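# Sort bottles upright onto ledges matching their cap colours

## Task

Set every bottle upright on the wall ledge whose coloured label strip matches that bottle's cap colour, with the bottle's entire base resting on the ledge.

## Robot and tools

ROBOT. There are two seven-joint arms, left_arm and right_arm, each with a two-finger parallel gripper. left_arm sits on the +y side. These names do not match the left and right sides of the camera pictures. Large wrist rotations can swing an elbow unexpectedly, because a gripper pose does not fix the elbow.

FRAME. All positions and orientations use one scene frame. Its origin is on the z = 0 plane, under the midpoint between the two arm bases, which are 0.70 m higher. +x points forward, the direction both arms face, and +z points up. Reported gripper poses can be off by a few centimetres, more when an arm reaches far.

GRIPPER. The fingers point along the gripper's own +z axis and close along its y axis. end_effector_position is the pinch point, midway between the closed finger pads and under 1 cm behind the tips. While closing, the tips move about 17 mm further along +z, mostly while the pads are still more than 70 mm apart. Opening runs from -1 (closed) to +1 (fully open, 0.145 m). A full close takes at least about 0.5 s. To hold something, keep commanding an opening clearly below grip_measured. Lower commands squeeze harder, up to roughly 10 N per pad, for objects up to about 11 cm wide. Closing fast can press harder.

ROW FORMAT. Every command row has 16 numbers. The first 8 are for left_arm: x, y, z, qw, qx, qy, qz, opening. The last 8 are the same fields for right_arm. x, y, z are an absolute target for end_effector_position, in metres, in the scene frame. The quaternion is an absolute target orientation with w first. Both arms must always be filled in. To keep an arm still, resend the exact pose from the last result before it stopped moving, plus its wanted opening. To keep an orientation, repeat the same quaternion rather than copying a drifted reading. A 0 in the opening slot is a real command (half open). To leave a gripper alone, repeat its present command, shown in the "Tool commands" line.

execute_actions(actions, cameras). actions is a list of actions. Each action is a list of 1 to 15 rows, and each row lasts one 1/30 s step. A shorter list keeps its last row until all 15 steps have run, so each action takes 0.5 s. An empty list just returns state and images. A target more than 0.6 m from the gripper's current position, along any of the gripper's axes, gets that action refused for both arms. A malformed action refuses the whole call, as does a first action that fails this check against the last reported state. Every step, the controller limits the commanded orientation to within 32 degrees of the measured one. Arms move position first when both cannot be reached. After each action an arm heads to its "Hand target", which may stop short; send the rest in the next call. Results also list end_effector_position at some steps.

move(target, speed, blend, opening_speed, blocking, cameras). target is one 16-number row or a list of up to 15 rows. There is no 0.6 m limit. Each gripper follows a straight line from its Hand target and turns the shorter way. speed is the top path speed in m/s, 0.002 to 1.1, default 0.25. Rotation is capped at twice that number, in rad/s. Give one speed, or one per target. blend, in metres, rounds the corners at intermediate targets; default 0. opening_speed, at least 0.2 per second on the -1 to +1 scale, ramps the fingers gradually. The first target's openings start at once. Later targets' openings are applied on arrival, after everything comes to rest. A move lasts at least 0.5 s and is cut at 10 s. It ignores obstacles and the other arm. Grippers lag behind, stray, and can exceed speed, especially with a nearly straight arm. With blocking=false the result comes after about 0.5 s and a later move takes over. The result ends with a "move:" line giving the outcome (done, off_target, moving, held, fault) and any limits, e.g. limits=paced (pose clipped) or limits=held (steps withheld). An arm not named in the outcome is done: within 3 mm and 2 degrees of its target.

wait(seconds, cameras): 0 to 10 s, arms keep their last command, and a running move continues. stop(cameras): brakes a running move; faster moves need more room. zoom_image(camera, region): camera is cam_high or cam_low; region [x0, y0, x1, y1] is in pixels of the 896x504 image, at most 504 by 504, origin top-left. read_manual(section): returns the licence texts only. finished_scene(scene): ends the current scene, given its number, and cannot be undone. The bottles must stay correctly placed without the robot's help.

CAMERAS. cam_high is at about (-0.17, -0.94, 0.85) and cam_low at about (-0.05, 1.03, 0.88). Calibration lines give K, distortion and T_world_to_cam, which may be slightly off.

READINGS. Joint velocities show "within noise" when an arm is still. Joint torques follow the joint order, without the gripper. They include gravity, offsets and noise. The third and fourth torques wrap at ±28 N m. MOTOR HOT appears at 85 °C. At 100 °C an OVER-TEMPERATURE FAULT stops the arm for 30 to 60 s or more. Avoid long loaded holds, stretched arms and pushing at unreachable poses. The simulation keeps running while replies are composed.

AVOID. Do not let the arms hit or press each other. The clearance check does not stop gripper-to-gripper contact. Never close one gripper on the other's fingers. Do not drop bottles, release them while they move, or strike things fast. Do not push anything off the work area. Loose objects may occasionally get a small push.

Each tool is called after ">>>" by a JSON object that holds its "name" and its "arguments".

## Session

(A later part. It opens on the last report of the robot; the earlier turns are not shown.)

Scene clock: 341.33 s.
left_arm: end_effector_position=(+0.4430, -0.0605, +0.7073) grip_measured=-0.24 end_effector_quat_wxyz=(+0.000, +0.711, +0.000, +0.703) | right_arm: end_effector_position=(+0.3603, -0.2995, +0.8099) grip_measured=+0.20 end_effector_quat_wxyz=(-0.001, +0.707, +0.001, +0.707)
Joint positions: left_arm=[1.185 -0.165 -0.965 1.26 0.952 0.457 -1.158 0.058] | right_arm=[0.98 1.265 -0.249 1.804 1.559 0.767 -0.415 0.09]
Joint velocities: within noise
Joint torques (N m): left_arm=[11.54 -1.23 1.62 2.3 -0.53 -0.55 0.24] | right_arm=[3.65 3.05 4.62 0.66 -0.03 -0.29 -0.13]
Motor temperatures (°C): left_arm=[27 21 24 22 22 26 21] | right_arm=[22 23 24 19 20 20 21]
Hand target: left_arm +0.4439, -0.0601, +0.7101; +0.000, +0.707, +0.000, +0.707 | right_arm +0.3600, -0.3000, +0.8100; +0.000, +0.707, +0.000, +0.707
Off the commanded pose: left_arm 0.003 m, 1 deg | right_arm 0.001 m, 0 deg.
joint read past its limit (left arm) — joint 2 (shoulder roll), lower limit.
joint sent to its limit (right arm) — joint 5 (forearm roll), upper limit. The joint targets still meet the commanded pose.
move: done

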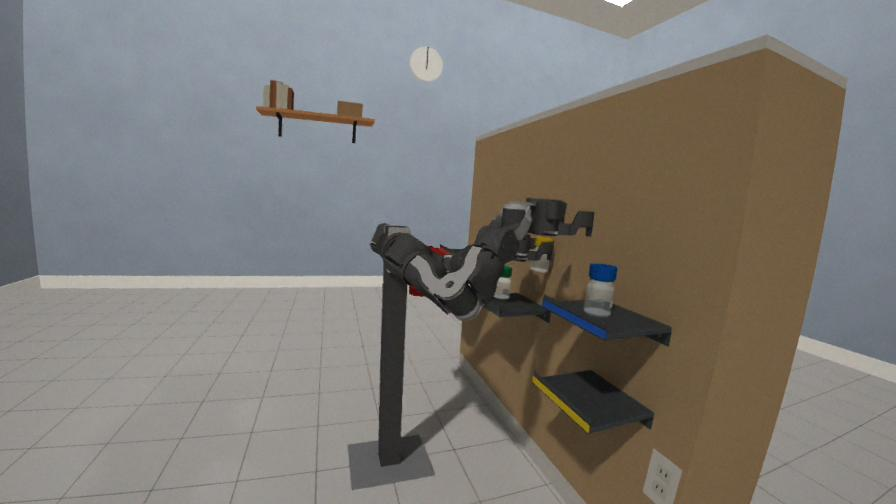

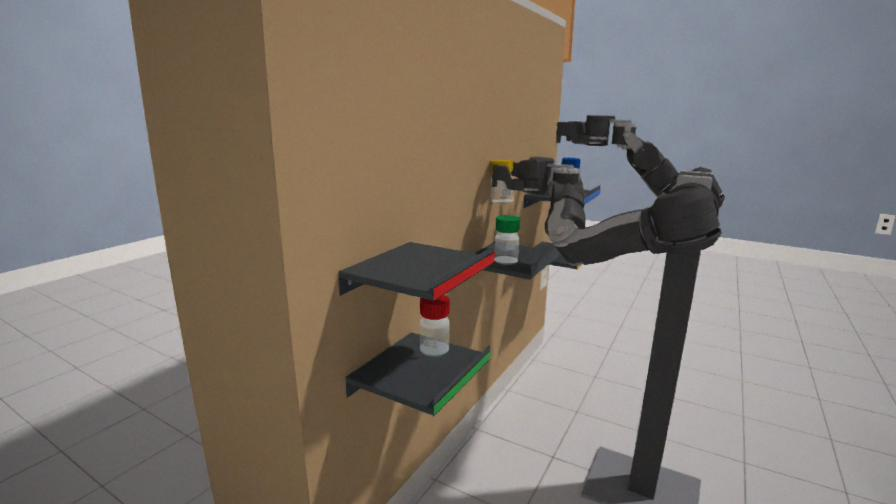

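>>> {"name": "move", "arguments": {"target": [[0.38,-0.062,0.70,0,0.7071,0,0.7071,-0.6,0.36,-0.3,0.81,0,0.7071,0,0.7071,0.2],[0.372,-0.062,0.625,0,0.7071,0,0.7071,-0.6,0.36,-0.3,0.81,0,0.7071,0,0.7071,0.2],[0.372,-0.062,0.588,0,0.7071,0,0.7071,-0.6,0.36,-0.3,0.81,0,0.7071,0,0.7071,0.2]], "speed": [0.2,0.2,0.06], "blend": [0.02,0,0]}}

>>> {"name": "zoom_image", "arguments": {"camera": "cam_low", "region": [450, 170, 600, 300]}}

Scene clock: 352.40 s.
left_arm: end_effector_position=(+0.3718, -0.0619, +0.5932) grip_measured=-0.24 end_effector_quat_wxyz=(+0.001, +0.703, +0.004, +0.711) | right_arm: end_effector_position=(+0.3603, -0.2995, +0.8099) grip_measured=+0.20 end_effector_quat_wxyz=(-0.001, +0.707, +0.001, +0.707)
Joint positions: left_arm=[0.819 -0.047 -1.261 1.507 0.768 0.2 -1.344 0.058] | right_arm=[0.98 1.265 -0.249 1.804 1.559 0.767 -0.415 0.09]
Joint velocities: within noise
Joint torques (N m): left_arm=[6.42 -1.96 1.25 2.58 -0.3 -0.27 0.29] | right_arm=[3.65 3.05 4.52 0.66 -0.03 -0.28 -0.12]
Motor temperatures (°C): left_arm=[28 21 24 22 22 25 21] | right_arm=[22 23 24 19 20 20 21]
Hand target: left_arm +0.3720, -0.0619, +0.5880; +0.000, +0.707, +0.000, +0.707 | right_arm +0.3600, -0.3000, +0.8100; +0.000, +0.707, +0.000, +0.707
Off the commanded pose: left_arm 0.005 m, 1 deg | right_arm 0.001 m, 0 deg.
joint sent to its limit (right arm) — joint 5 (forearm roll), upper limit. The joint targets still meet the commanded pose.
move: off_target (left_arm)

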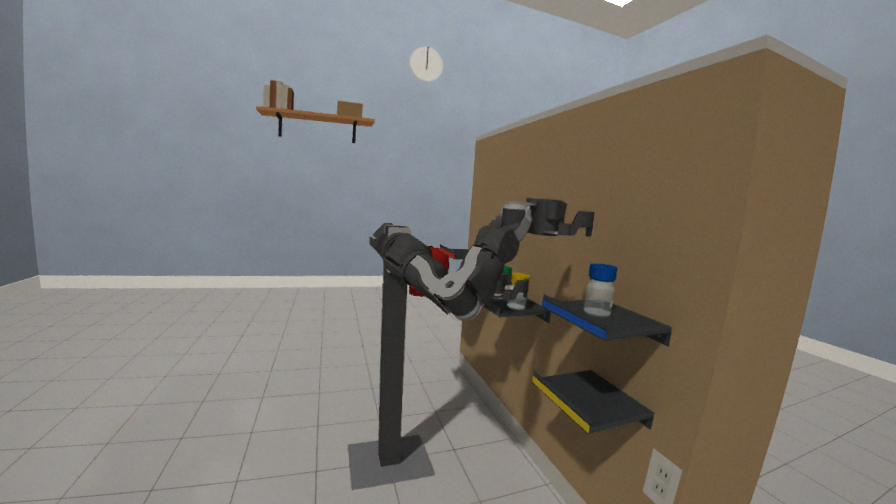

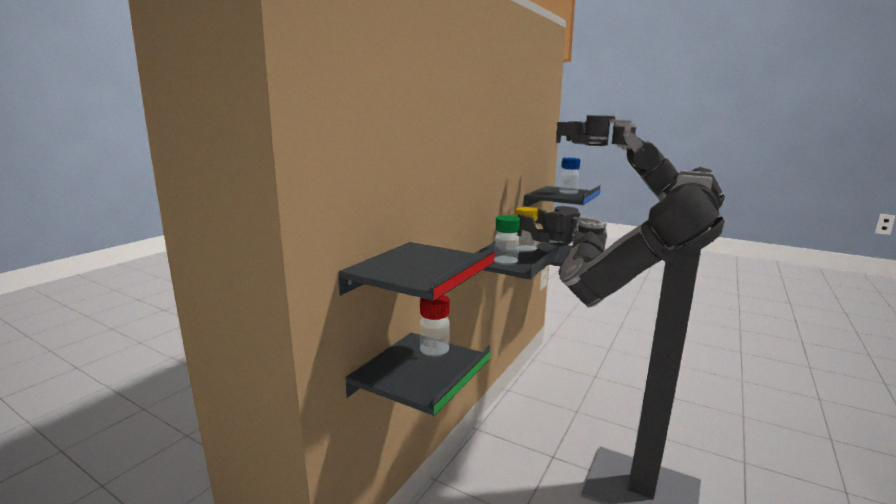

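Scaled by 3.360 from the camera's 896x504 image, which has a finer 1280x720 frame.

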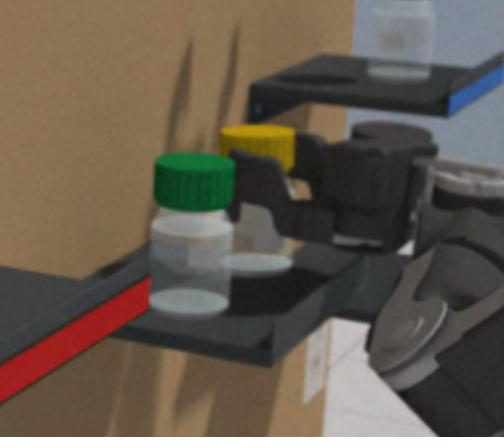

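>>> {"name": "move", "arguments": {"target": [[0.372,-0.062,0.5915,0,0.7071,0,0.7071,0.0,0.36,-0.3,0.81,0,0.7071,0,0.7071,0.1],[0.368,-0.062,0.70,0,0.7071,0,0.7071,0.1,0.36,-0.3,0.81,0,0.7071,0,0.7071,0.1],[0.33,0.10,0.68,0,0.7071,0,0.7071,0.1,0.36,-0.22,0.77,0,0.7071,0,0.7071,0.1],[0.29,0.20,0.60,0,0.7071,0,0.7071,0.1,0.372,-0.10,0.71,0,0.7071,0,0.7071,0.1],[0.28,0.215,0.50,0,0.7071,0,0.7071,0.1,0.374,-0.063,0.69,0,0.7071,0,0.7071,0.1],[0.285,0.33,0.497,0,0.7071,0,0.7071,0.3,0.374,-0.063,0.60,0,0.7071,0,0.7071,0.1]], "blend": [0,0.03,0.03,0.02,0.02,0], "opening_speed": 1.2, "speed": [0.1,0.2,0.25,0.25,0.2,0.2]}}

>>> {"name": "zoom_image", "arguments": {"camera": "cam_high", "region": [440, 220, 560, 330]}}

>>> {"name": "zoom_image", "arguments": {"camera": "cam_low", "region": [380, 190, 600, 380]}}

Scene clock: 380.53 s.
left_arm: end_effector_position=(+0.2857, +0.3306, +0.4984) grip_measured=+0.30 end_effector_quat_wxyz=(-0.002, +0.706, -0.001, +0.708) | right_arm: end_effector_position=(+0.3742, -0.0644, +0.5996) grip_measured=+0.10 end_effector_quat_wxyz=(+0.003, +0.708, -0.001, +0.706)
Joint positions: left_arm=[-0.514 1.331 -0.318 1.67 1.158 -0.787 -0.25 0.098] | right_arm=[0.654 0.454 -1.005 1.927 0.819 0.287 -1.126 0.083]
Joint velocities: within noise
Joint torques (N m): left_arm=[2.86 5.13 1.85 1.61 0.08 -0.66 0.23] | right_arm=[5.29 -0.17 2.7 2.97 -0.5 -0.3 0.16]
Motor temperatures (°C): left_arm=[26 21 24 21 22 25 21] | right_arm=[22 23 24 19 20 20 21]
Hand target: left_arm +0.2850, +0.3300, +0.4970; +0.000, +0.707, +0.000, +0.707 | right_arm +0.3740, -0.0631, +0.6000; +0.000, +0.707, +0.000, +0.707
Off the commanded pose: left_arm 0.002 m, 0 deg | right_arm 0.001 m, 0 deg.
move: done; blend cut to 0 m at target 2

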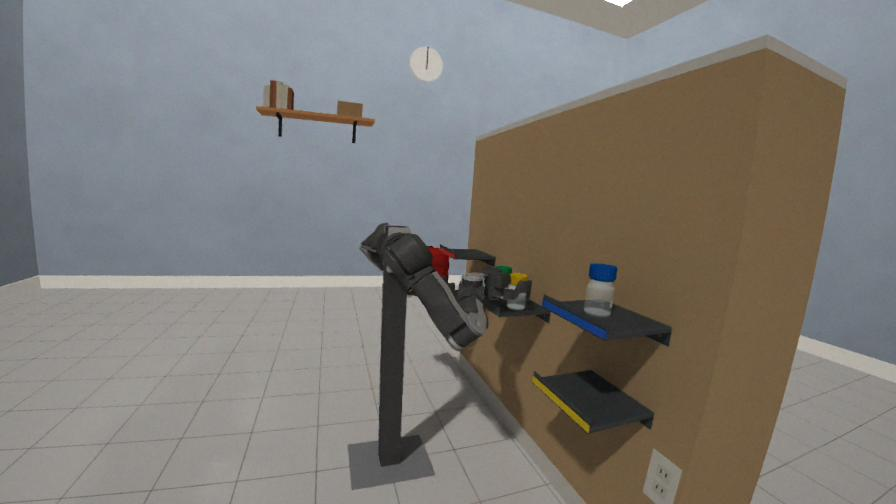

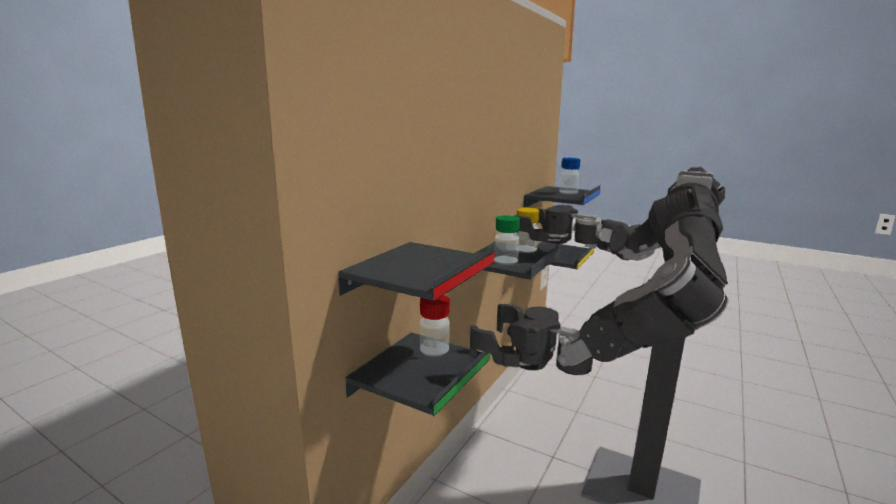

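Scaled by 4.200 from the camera's 896x504 image, which has a finer 1280x720 frame.

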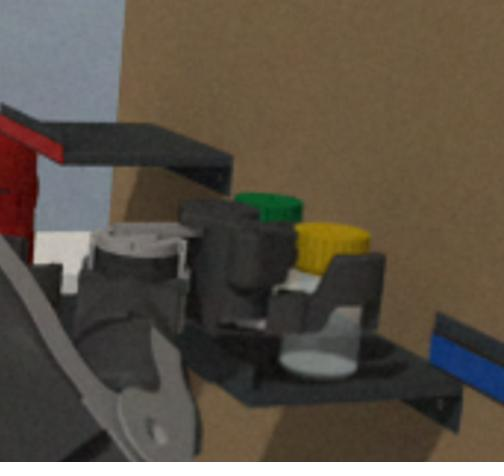

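Scaled by 2.291 from the camera's 896x504 image, which has a finer 1280x720 frame.

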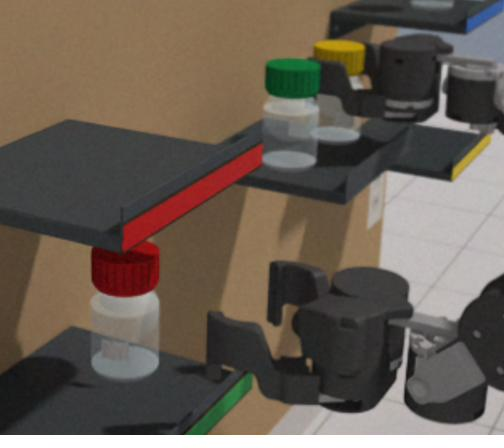

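>>> {"name": "move", "arguments": {"target": [[0.384,0.331,0.497,0,0.7071,0,0.7071,0.3,0.374,-0.063,0.60,0,0.7071,0,0.7071,-0.6],[0.384,0.331,0.497,0,0.7071,0,0.7071,-0.6,0.374,-0.063,0.60,0,0.7071,0,0.7071,-0.6]], "opening_speed": 1.2, "speed": 0.15}}

>>> {"name": "zoom_image", "arguments": {"camera": "cam_low", "region": [380, 190, 600, 380]}}

Scene clock: 391.43 s.
left_arm: end_effector_position=(+0.3847, +0.3321, +0.5002) grip_measured=-0.24 end_effector_quat_wxyz=(-0.001, +0.704, +0.002, +0.711) | right_arm: end_effector_position=(+0.3742, -0.0642, +0.5998) grip_measured=-0.30 end_effector_quat_wxyz=(+0.003, +0.708, -0.001, +0.706)
Joint positions: left_arm=[0.2 1.019 -0.552 1.307 1.089 -0.413 -0.053 0.058] | right_arm=[0.654 0.453 -1.005 1.927 0.818 0.286 -1.125 0.053]
Joint velocities: within noise
Joint torques (N m): left_arm=[5.21 6.11 2.02 2.26 0.09 -0.56 0.2] | right_arm=[5.26 -0.28 2.7 2.88 -0.49 -0.26 0.15]
Motor temperatures (°C): left_arm=[25 22 24 21 22 25 21] | right_arm=[23 23 24 19 20 20 21]
Hand target: left_arm +0.3839, +0.3310, +0.4969; +0.000, +0.707, +0.000, +0.707 | right_arm +0.3740, -0.0630, +0.6000; +0.000, +0.707, +0.000, +0.707
Off the commanded pose: left_arm 0.003 m, 1 deg | right_arm 0.001 m, 0 deg.
move: done; target 2's new opening was sent with left_arm's hand 0.004 m and 1 deg from that target

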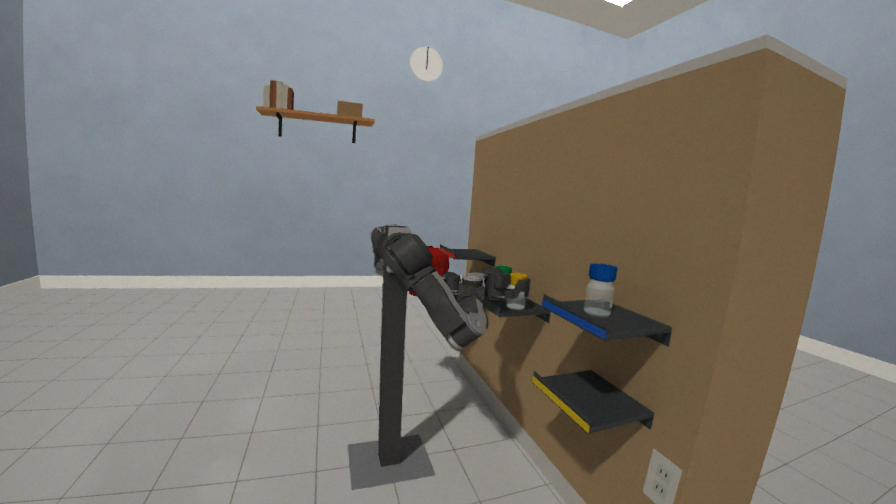

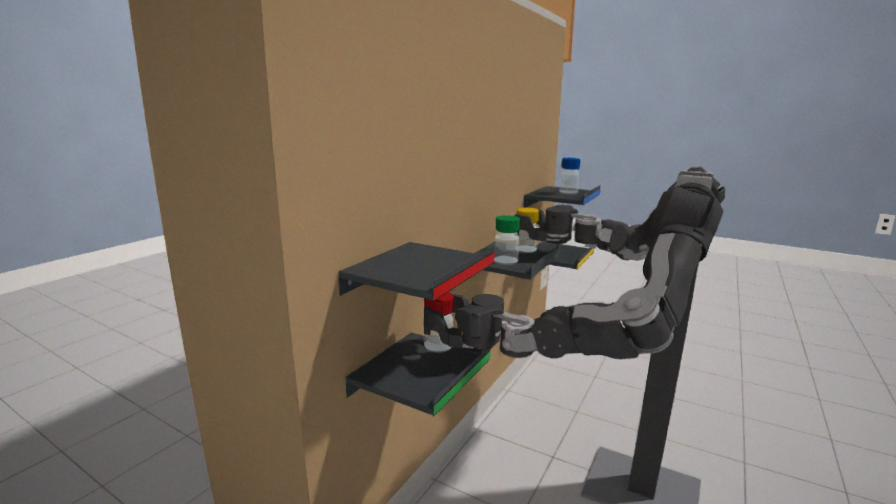

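Scaled by 2.291 from the camera's 896x504 image, which has a finer 1280x720 frame.

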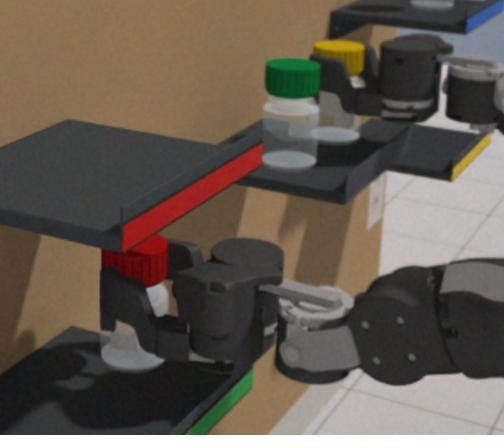

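>>> {"name": "move", "arguments": {"target": [[0.382,0.325,0.525,0,0.7071,0,0.7071,-0.6,0.374,-0.067,0.635,0,0.7071,0,0.7071,-0.6],[0.37,0.195,0.53,0,0.7071,0,0.7071,-0.6,0.37,-0.20,0.63,0,0.7071,0,0.7071,-0.6],[0.36,0.195,0.68,0,0.7071,0,0.7071,-0.6,0.37,-0.205,0.53,0,0.7071,0,0.7071,-0.6],[0.36,0.20,0.77,0,0.7071,0,0.7071,-0.6,0.37,-0.36,0.53,0,0.7071,0,0.7071,-0.6],[0.37,0.385,0.77,0,0.7071,0,0.7071,-0.6,0.37,-0.40,0.53,0,0.7071,0,0.7071,-0.6],[0.375,0.395,0.715,0,0.7071,0,0.7071,-0.6,0.37,-0.40,0.512,0,0.7071,0,0.7071,-0.6]], "blend": [0.01,0.02,0.03,0.02,0.02,0], "speed": [0.15,0.2,0.25,0.25,0.25,0.15]}}

>>> {"name": "zoom_image", "arguments": {"camera": "cam_high", "region": [500, 250, 680, 440]}}

>>> {"name": "zoom_image", "arguments": {"camera": "cam_low", "region": [330, 170, 560, 370]}}

Scene clock: 412.93 s.
left_arm: end_effector_position=(+0.3750, +0.3958, +0.7114) grip_measured=-0.24 end_effector_quat_wxyz=(-0.002, +0.713, +0.002, +0.702) | right_arm: end_effector_position=(+0.3691, -0.4003, +0.5081) grip_measured=-0.30 end_effector_quat_wxyz=(+0.000, +0.713, -0.002, +0.701)
Joint positions: left_arm=[0.131 1.38 0.166 1.483 1.346 0.291 0.118 0.058] | right_arm=[0.235 1.166 -0.624 1.108 1.347 -0.471 0.229 0.053]
Joint velocities: within noise
Joint torques (N m): left_arm=[6.24 7.85 3.82 1.48 0.18 -0.94 0.23] | right_arm=[4.31 7.87 4.6 1.1 0.25 -0.78 0.17]
Motor temperatures (°C): left_arm=[25 23 24 21 22 25 21] | right_arm=[23 23 24 19 20 20 21]
Hand target: left_arm +0.3749, +0.3951, +0.7150; +0.000, +0.707, +0.000, +0.707 | right_arm +0.3700, -0.4000, +0.5121; +0.000, +0.707, +0.000, +0.707
Off the commanded pose: left_arm 0.004 m, 1 deg | right_arm 0.004 m, 1 deg.
move: off_target (left_arm, right_arm)

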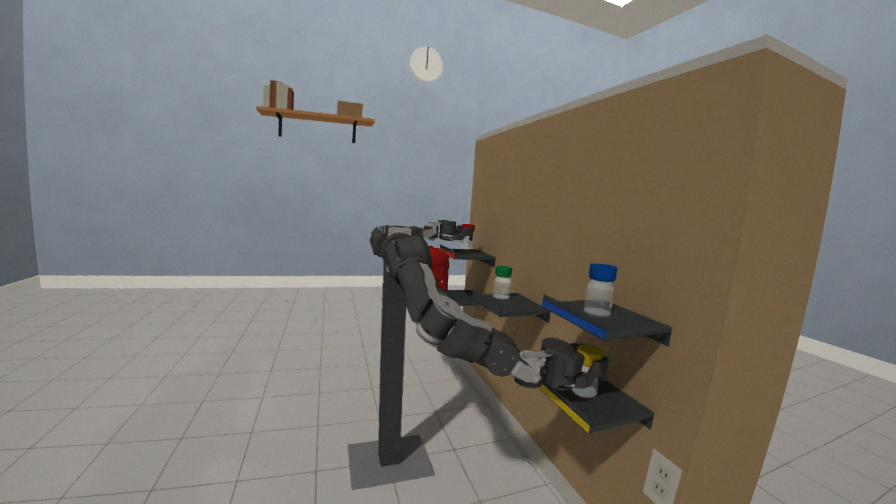

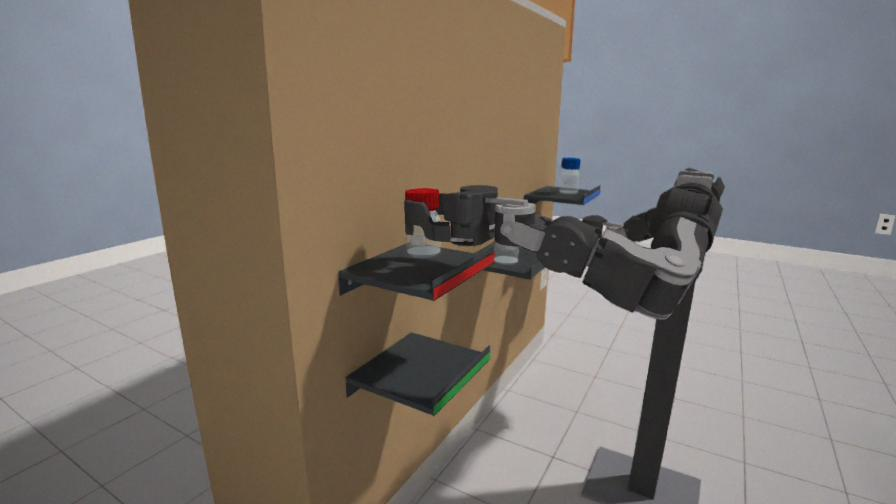

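Scaled by 2.653 from the camera's 896x504 image, which has a finer 1280x720 frame.

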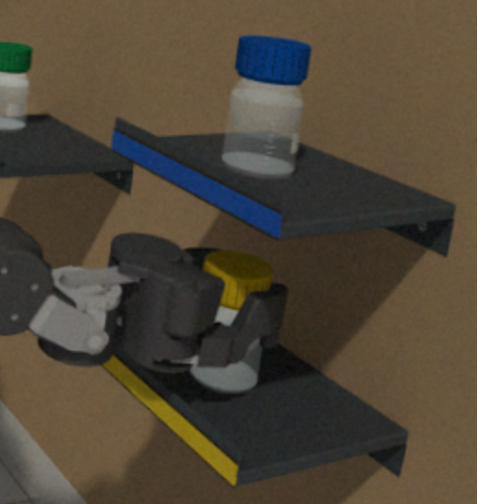

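Scaled by 2.191 from the camera's 896x504 image, which has a finer 1280x720 frame.

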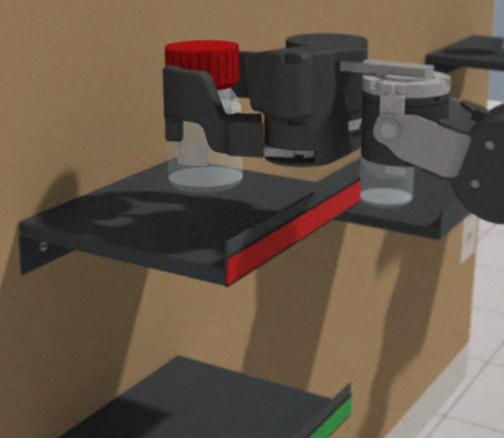

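>>> {"name": "move", "arguments": {"target": [0.375,0.395,0.691,0,0.7071,0,0.7071,-0.6,0.37,-0.40,0.488,0,0.7071,0,0.7071,-0.6], "speed": 0.05}}

>>> {"name": "zoom_image", "arguments": {"camera": "cam_high", "region": [500, 250, 680, 440]}}

>>> {"name": "zoom_image", "arguments": {"camera": "cam_low", "region": [330, 170, 560, 370]}}

Scene clock: 423.10 s.
left_arm: end_effector_position=(+0.3749, +0.3962, +0.6951) grip_measured=-0.24 end_effector_quat_wxyz=(-0.003, +0.703, +0.001, +0.711) | right_arm: end_effector_position=(+0.3716, -0.4031, +0.4999) grip_measured=-0.30 end_effector_quat_wxyz=(+0.006, +0.692, -0.001, +0.722)
Joint positions: left_arm=[0.057 1.332 0.197 1.484 1.303 0.215 0.129 0.058] | right_arm=[0.269 1.086 -0.632 0.999 1.321 -0.551 0.281 0.053]
Joint velocities: within noise
Joint torques (N m): left_arm=[3.81 7.74 3.04 1.89 0.22 -0.51 0.19] | right_arm=[2.78 6.34 0.76 0.72 0.16 0.38 0.09]
Motor temperatures (°C): left_arm=[25 24 25 21 21 26 21] | right_arm=[23 24 24 19 20 20 21]
Hand target: left_arm +0.3750, +0.3950, +0.6910; +0.000, +0.707, +0.000, +0.707 | right_arm +0.3696, -0.4000, +0.4881; +0.000, +0.707, +0.000, +0.707
Off the commanded pose: left_arm 0.004 m, 1 deg | right_arm 0.012 m, 3 deg.
move: off_target (left_arm, right_arm)

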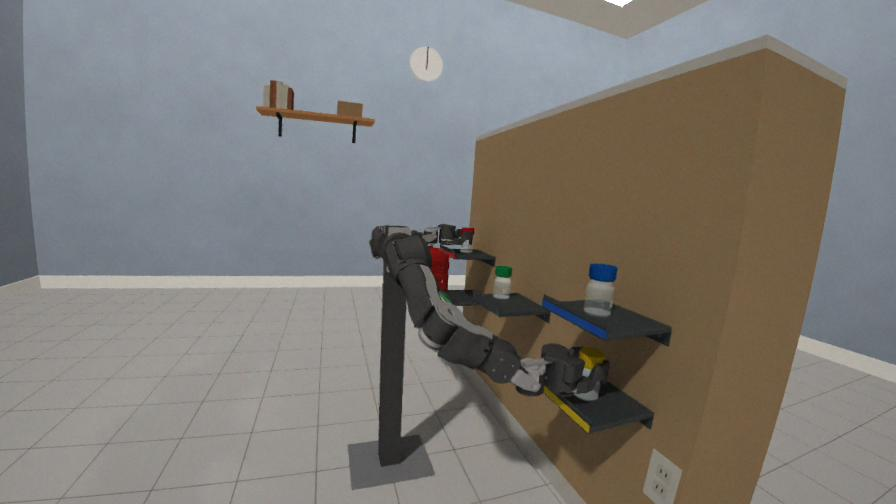

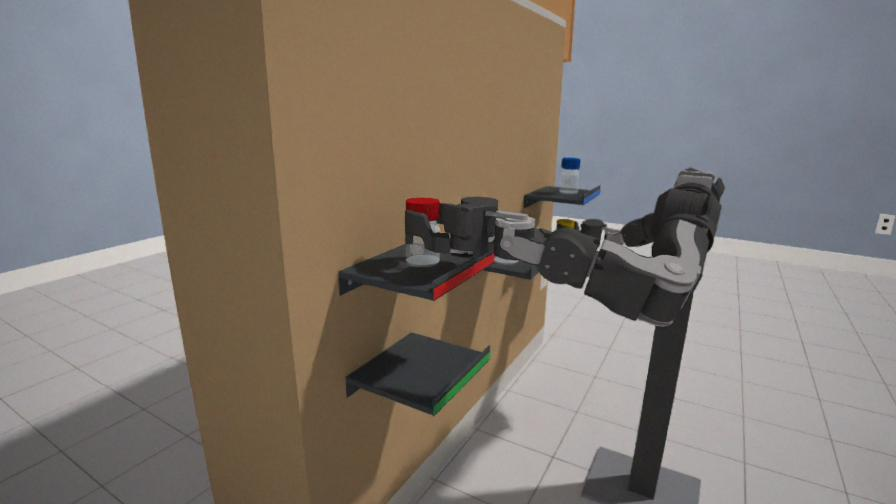

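Scaled by 2.653 from the camera's 896x504 image, which has a finer 1280x720 frame.

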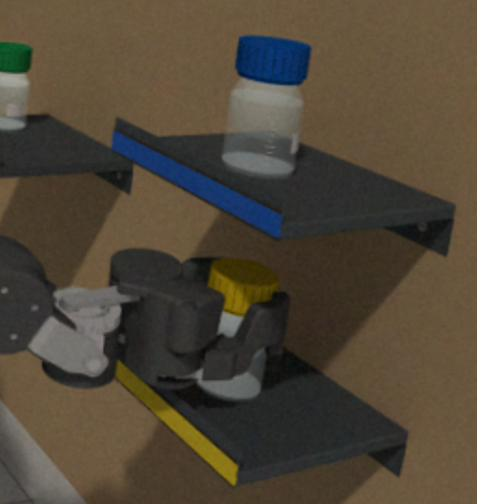

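Scaled by 2.191 from the camera's 896x504 image, which has a finer 1280x720 frame.

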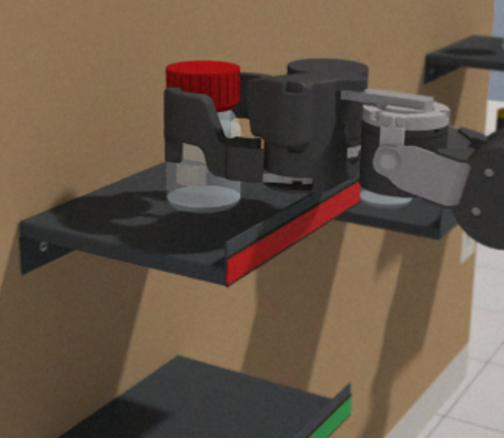

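>>> {"name": "move", "arguments": {"target": [[0.375,0.395,0.696,0,0.7071,0,0.7071,0.2,0.37,-0.40,0.502,0,0.7071,0,0.7071,0.2],[0.368,0.395,0.80,0,0.7071,0,0.7071,0.2,0.28,-0.395,0.515,0,0.7071,0,0.7071,0.2],[0.365,0.20,0.78,0,0.7071,0,0.7071,0.25,0.26,-0.39,0.515,0,0.7071,0,0.7071,0.2],[0.368,0.045,0.71,0,0.7071,0,0.7071,0.25,0.26,-0.39,0.515,0,0.7071,0,0.7071,0.2],[0.372,0.042,0.59,0,0.7071,0,0.7071,0.25,0.26,-0.39,0.515,0,0.7071,0,0.7071,0.2]], "blend": [0,0.02,0.03,0.01,0], "opening_speed": 1.2, "speed": [0.1,0.2,0.25,0.25,0.15]}}

>>> {"name": "zoom_image", "arguments": {"camera": "cam_high", "region": [440, 220, 680, 440]}}

>>> {"name": "zoom_image", "arguments": {"camera": "cam_low", "region": [400, 170, 600, 330]}}

Scene clock: 440.67 s.
left_arm: end_effector_position=(+0.3717, +0.0425, +0.5907) grip_measured=+0.25 end_effector_quat_wxyz=(-0.001, +0.707, +0.002, +0.707) | right_arm: end_effector_position=(+0.2595, -0.3892, +0.5136) grip_measured=+0.20 end_effector_quat_wxyz=(-0.002, +0.709, +0.001, +0.705)
Joint positions: left_arm=[0.741 0.409 -1.162 1.869 0.85 0.199 -1.227 0.094] | right_arm=[-1.077 1.288 0.303 1.536 1.418 -0.782 0.171 0.09]
Joint velocities: within noise
Joint torques (N m): left_arm=[7.5 -0.22 2 3.14 -0.4 -0.36 0.23] | right_arm=[0.96 3.76 4.51 1.03 0.1 -0.44 -0.15]
Motor temperatures (°C): left_arm=[25 24 25 21 22 25 21] | right_arm=[22 24 24 19 20 20 21]
Hand target: left_arm +0.3720, +0.0420, +0.5900; +0.000, +0.707, +0.000, +0.707 | right_arm +0.2600, -0.3900, +0.5150; +0.000, +0.707, +0.000, +0.707
Off the commanded pose: left_arm 0.001 m, 0 deg | right_arm 0.002 m, 0 deg.
move: done; blend cut to 0 m at target 3

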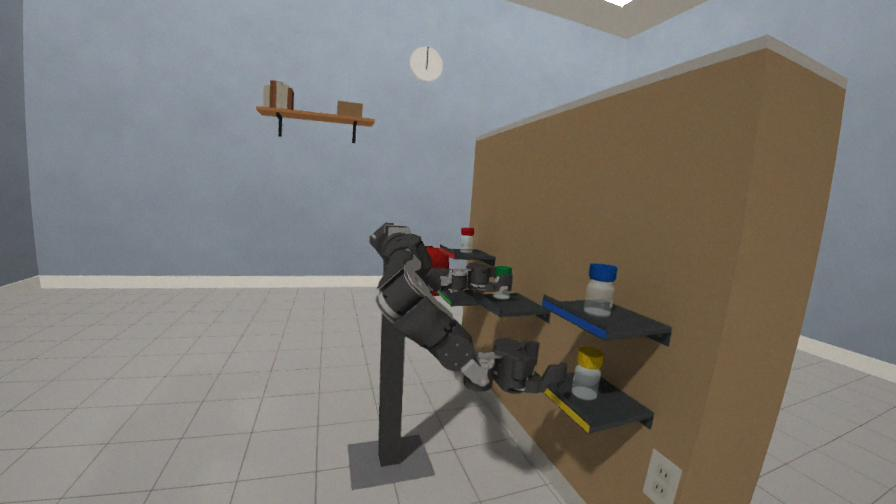

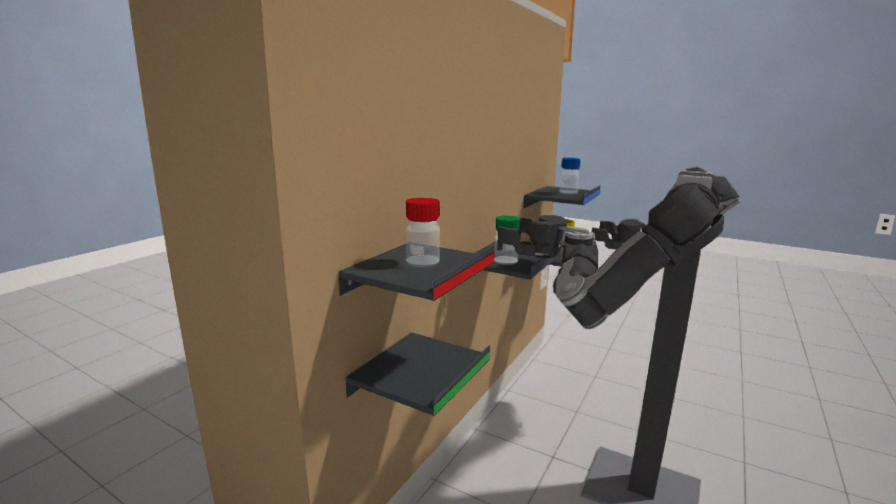

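Scaled by 2.100 from the camera's 896x504 image, which has a finer 1280x720 frame.

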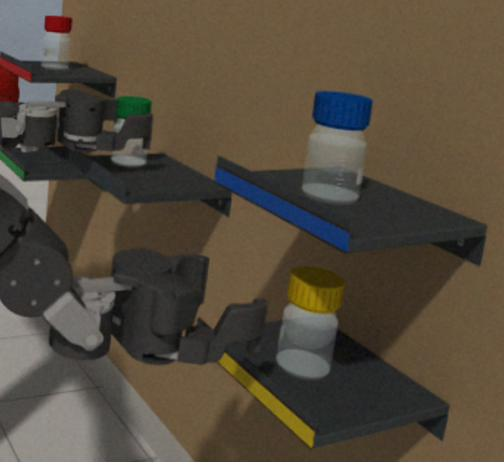

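Scaled by 2.520 from the camera's 896x504 image, which has a finer 1280x720 frame.

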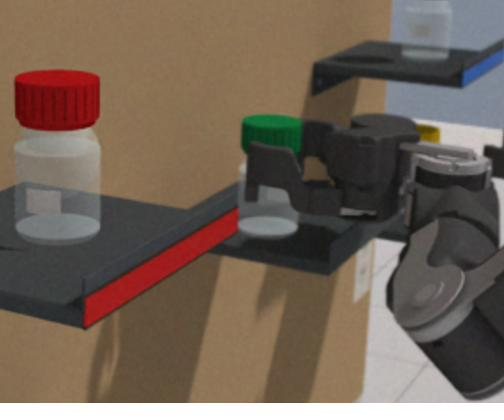

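>>> {"name": "move", "arguments": {"target": [[0.381,0.042,0.59,0,0.7071,0,0.7071,0.25,0.26,-0.39,0.515,0,0.7071,0,0.7071,0.2],[0.381,0.042,0.59,0,0.7071,0,0.7071,-0.6,0.26,-0.39,0.515,0,0.7071,0,0.7071,0.2],[0.38,0.045,0.63,0,0.7071,0,0.7071,-0.6,0.26,-0.39,0.515,0,0.7071,0,0.7071,0.2],[0.37,0.195,0.62,0,0.7071,0,0.7071,-0.6,0.26,-0.39,0.515,0,0.7071,0,0.7071,0.2],[0.37,0.20,0.53,0,0.7071,0,0.7071,-0.6,0.26,-0.39,0.515,0,0.7071,0,0.7071,0.2],[0.372,0.38,0.53,0,0.7071,0,0.7071,-0.6,0.26,-0.39,0.515,0,0.7071,0,0.7071,0.2],[0.372,0.39,0.515,0,0.7071,0,0.7071,-0.6,0.26,-0.39,0.515,0,0.7071,0,0.7071,0.2]], "blend": [0,0,0.01,0.02,0.02,0,0], "opening_speed": 1.2, "speed": [0.1,0.1,0.15,0.25,0.25,0.2,0.1]}}

>>> {"name": "zoom_image", "arguments": {"camera": "cam_low", "region": [330, 180, 560, 410]}}

Scene clock: 461.87 s.
left_arm: end_effector_position=(+0.3710, +0.3915, +0.5120) grip_measured=-0.26 end_effector_quat_wxyz=(-0.003, +0.713, +0.000, +0.702) | right_arm: end_effector_position=(+0.2595, -0.3892, +0.5136) grip_measured=+0.20 end_effector_quat_wxyz=(-0.002, +0.709, +0.001, +0.705)
Joint positions: left_arm=[0.376 1.233 -0.882 1.166 1.436 -0.543 0.154 0.056] | right_arm=[-1.077 1.288 0.303 1.536 1.418 -0.782 0.171 0.09]
Joint velocities: within noise
Joint torques (N m): left_arm=[5.95 6.87 3.43 1.25 0.28 -0.96 0.23] | right_arm=[0.96 3.81 4.53 1.07 0.1 -0.46 -0.15]
Motor temperatures (°C): left_arm=[26 23 25 21 22 25 21] | right_arm=[22 24 24 19 20 20 21]
Hand target: left_arm +0.3720, +0.3900, +0.5149; +0.000, +0.707, +0.000, +0.707 | right_arm +0.2600, -0.3900, +0.5150; +0.000, +0.707, +0.000, +0.707
Off the commanded pose: left_arm 0.003 m, 1 deg | right_arm 0.002 m, 0 deg.
move: done

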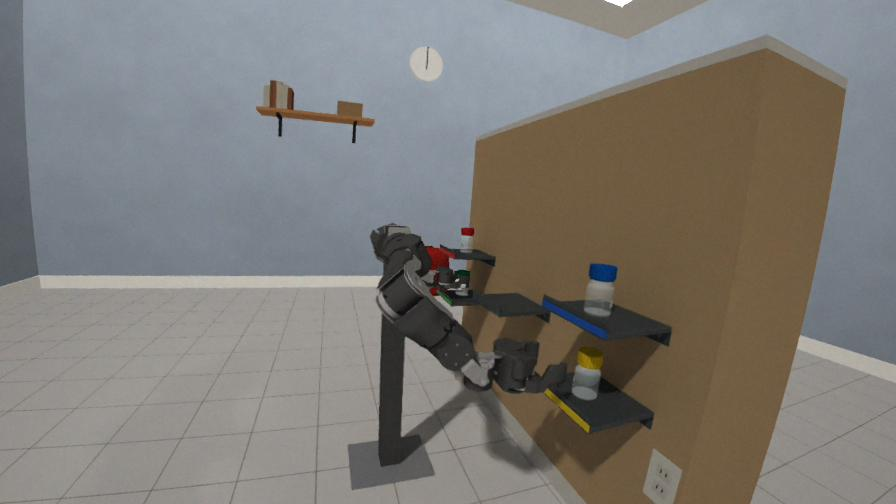

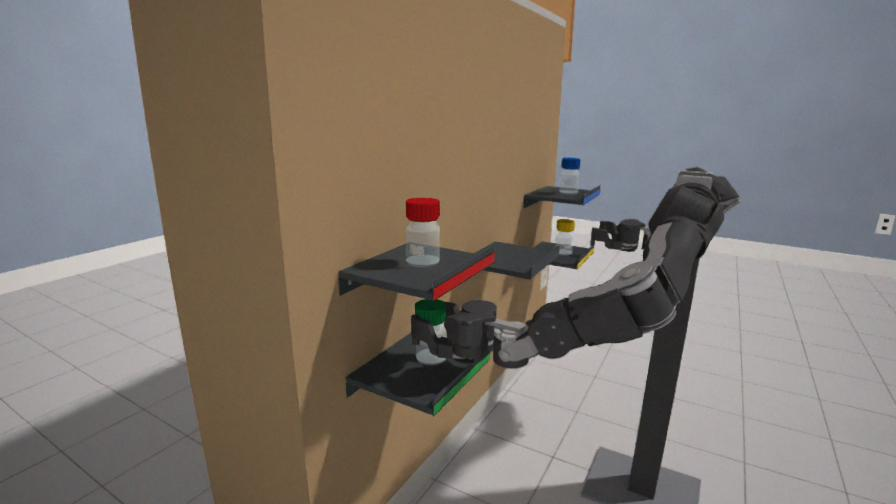

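Scaled by 2.191 from the camera's 896x504 image, which has a finer 1280x720 frame.

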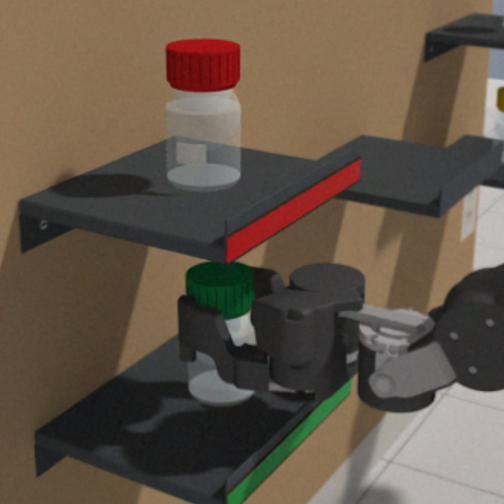

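>>> {"name": "move", "arguments": {"target": [0.372,0.39,0.492,0,0.7071,0,0.7071,-0.6,0.26,-0.39,0.515,0,0.7071,0,0.7071,0.2], "speed": 0.05, "cameras": ["cam_low"]}}

Scene clock: 466.87 s.
left_arm: end_effector_position=(+0.3730, +0.3934, +0.5017) grip_measured=-0.26 end_effector_quat_wxyz=(-0.005, +0.696, +0.001, +0.718) | right_arm: end_effector_position=(+0.2595, -0.3892, +0.5136) grip_measured=+0.20 end_effector_quat_wxyz=(-0.002, +0.709, +0.001, +0.705)
Joint positions: left_arm=[0.382 1.159 -0.885 1.067 1.424 -0.613 0.196 0.056] | right_arm=[-1.077 1.288 0.303 1.536 1.418 -0.782 0.171 0.09]
Joint velocities: within noise
Joint torques (N m): left_arm=[4.68 5.66 0.92 0.53 0.15 -0.04 0.2] | right_arm=[1.04 3.86 4.48 1.07 0.12 -0.46 -0.14]
Motor temperatures (°C): left_arm=[26 23 25 21 22 25 21] | right_arm=[22 24 24 19 20 20 21]
Hand target: left_arm +0.3718, +0.3899, +0.4921; +0.000, +0.707, +0.000, +0.707 | right_arm +0.2600, -0.3900, +0.5150; +0.000, +0.707, +0.000, +0.707
Off the commanded pose: left_arm 0.010 m, 2 deg | right_arm 0.002 m, 0 deg.
move: off_target (left_arm)
Images, in order (width x height): cam_low 896x504.

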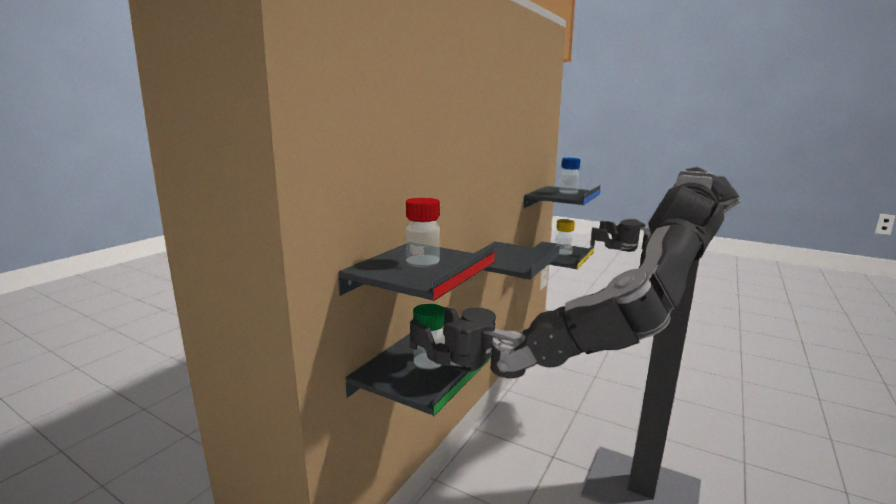

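Contact. Release and retreat.

>>> {"name": "move", "arguments": {"target": [[0.373,0.392,0.5035,0,0.7071,0,0.7071,0.2,0.26,-0.39,0.515,0,0.7071,0,0.7071,0.2],[0.27,0.385,0.52,0,0.7071,0,0.7071,0.2,0.26,-0.39,0.515,0,0.7071,0,0.7071,0.2]], "opening_speed": 1.2, "speed": [0.1,0.15]}}

>>> {"name": "zoom_image", "arguments": {"camera": "cam_low", "region": [330, 180, 560, 410]}}

Scene clock: 477.07 s.
left_arm: end_effector_position=(+0.2707, +0.3864, +0.5223) grip_measured=+0.20 end_effector_quat_wxyz=(-0.017, +0.759, -0.003, +0.651) | right_arm: end_effector_position=(+0.2595, -0.3892, +0.5136) grip_measured=+0.20 end_effector_quat_wxyz=(-0.002, +0.709, +0.001, +0.705)
Joint positions: left_arm=[0.624 1.709 -1.564 1.657 1.586 -0.787 0.025 0.09] | right_arm=[-1.077 1.288 0.303 1.536 1.418 -0.782 0.171 0.09]
Joint velocities: within noise
Joint torques (N m): left_arm=[2.25 5.74 1.52 0.12 0.15 -0.68 0.2] | right_arm=[0.88 3.71 4.6 1.05 0.15 -0.47 -0.13]
Motor temperatures (°C): left_arm=[25 24 25 21 22 25 21] | right_arm=[22 23 25 19 20 20 21]
Hand target: left_arm +0.2702, +0.3850, +0.5202; -0.014, +0.760, -0.004, +0.649 | right_arm +0.2600, -0.3900, +0.5150; +0.000, +0.707, +0.000, +0.707
Off the commanded pose: left_arm 0.003 m, 9 deg | right_arm 0.002 m, 0 deg.
joint sent to its limit (left arm) — joint 3 (upper arm roll), lower limit; joint 5 (forearm roll), upper limit; joint 6 (wrist pitch), lower limit. The joint targets are off in orientation, not in position.
move: off_target (left_arm)

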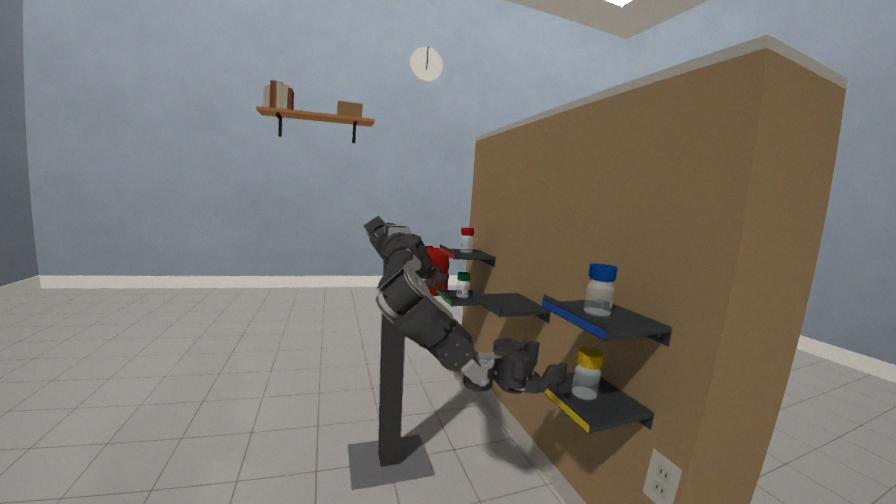

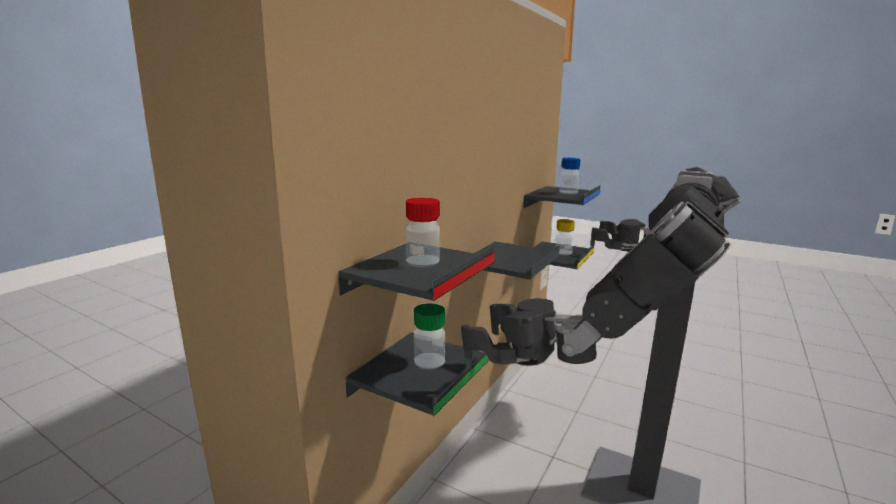

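Scaled by 2.191 from the camera's 896x504 image, which has a finer 1280x720 frame.

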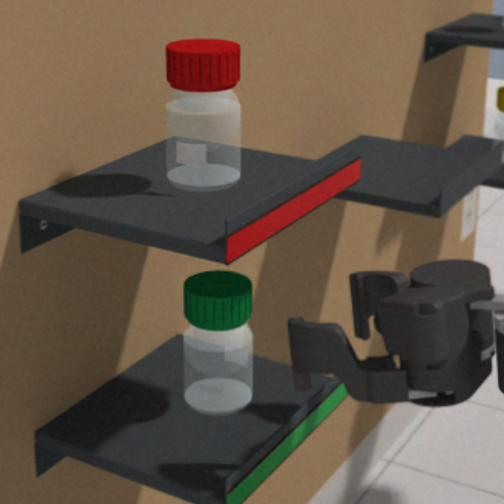

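All four are in place.

>>> {"name": "finished_scene", "arguments": {"scene": 2}}

The scene is finished: the task was done.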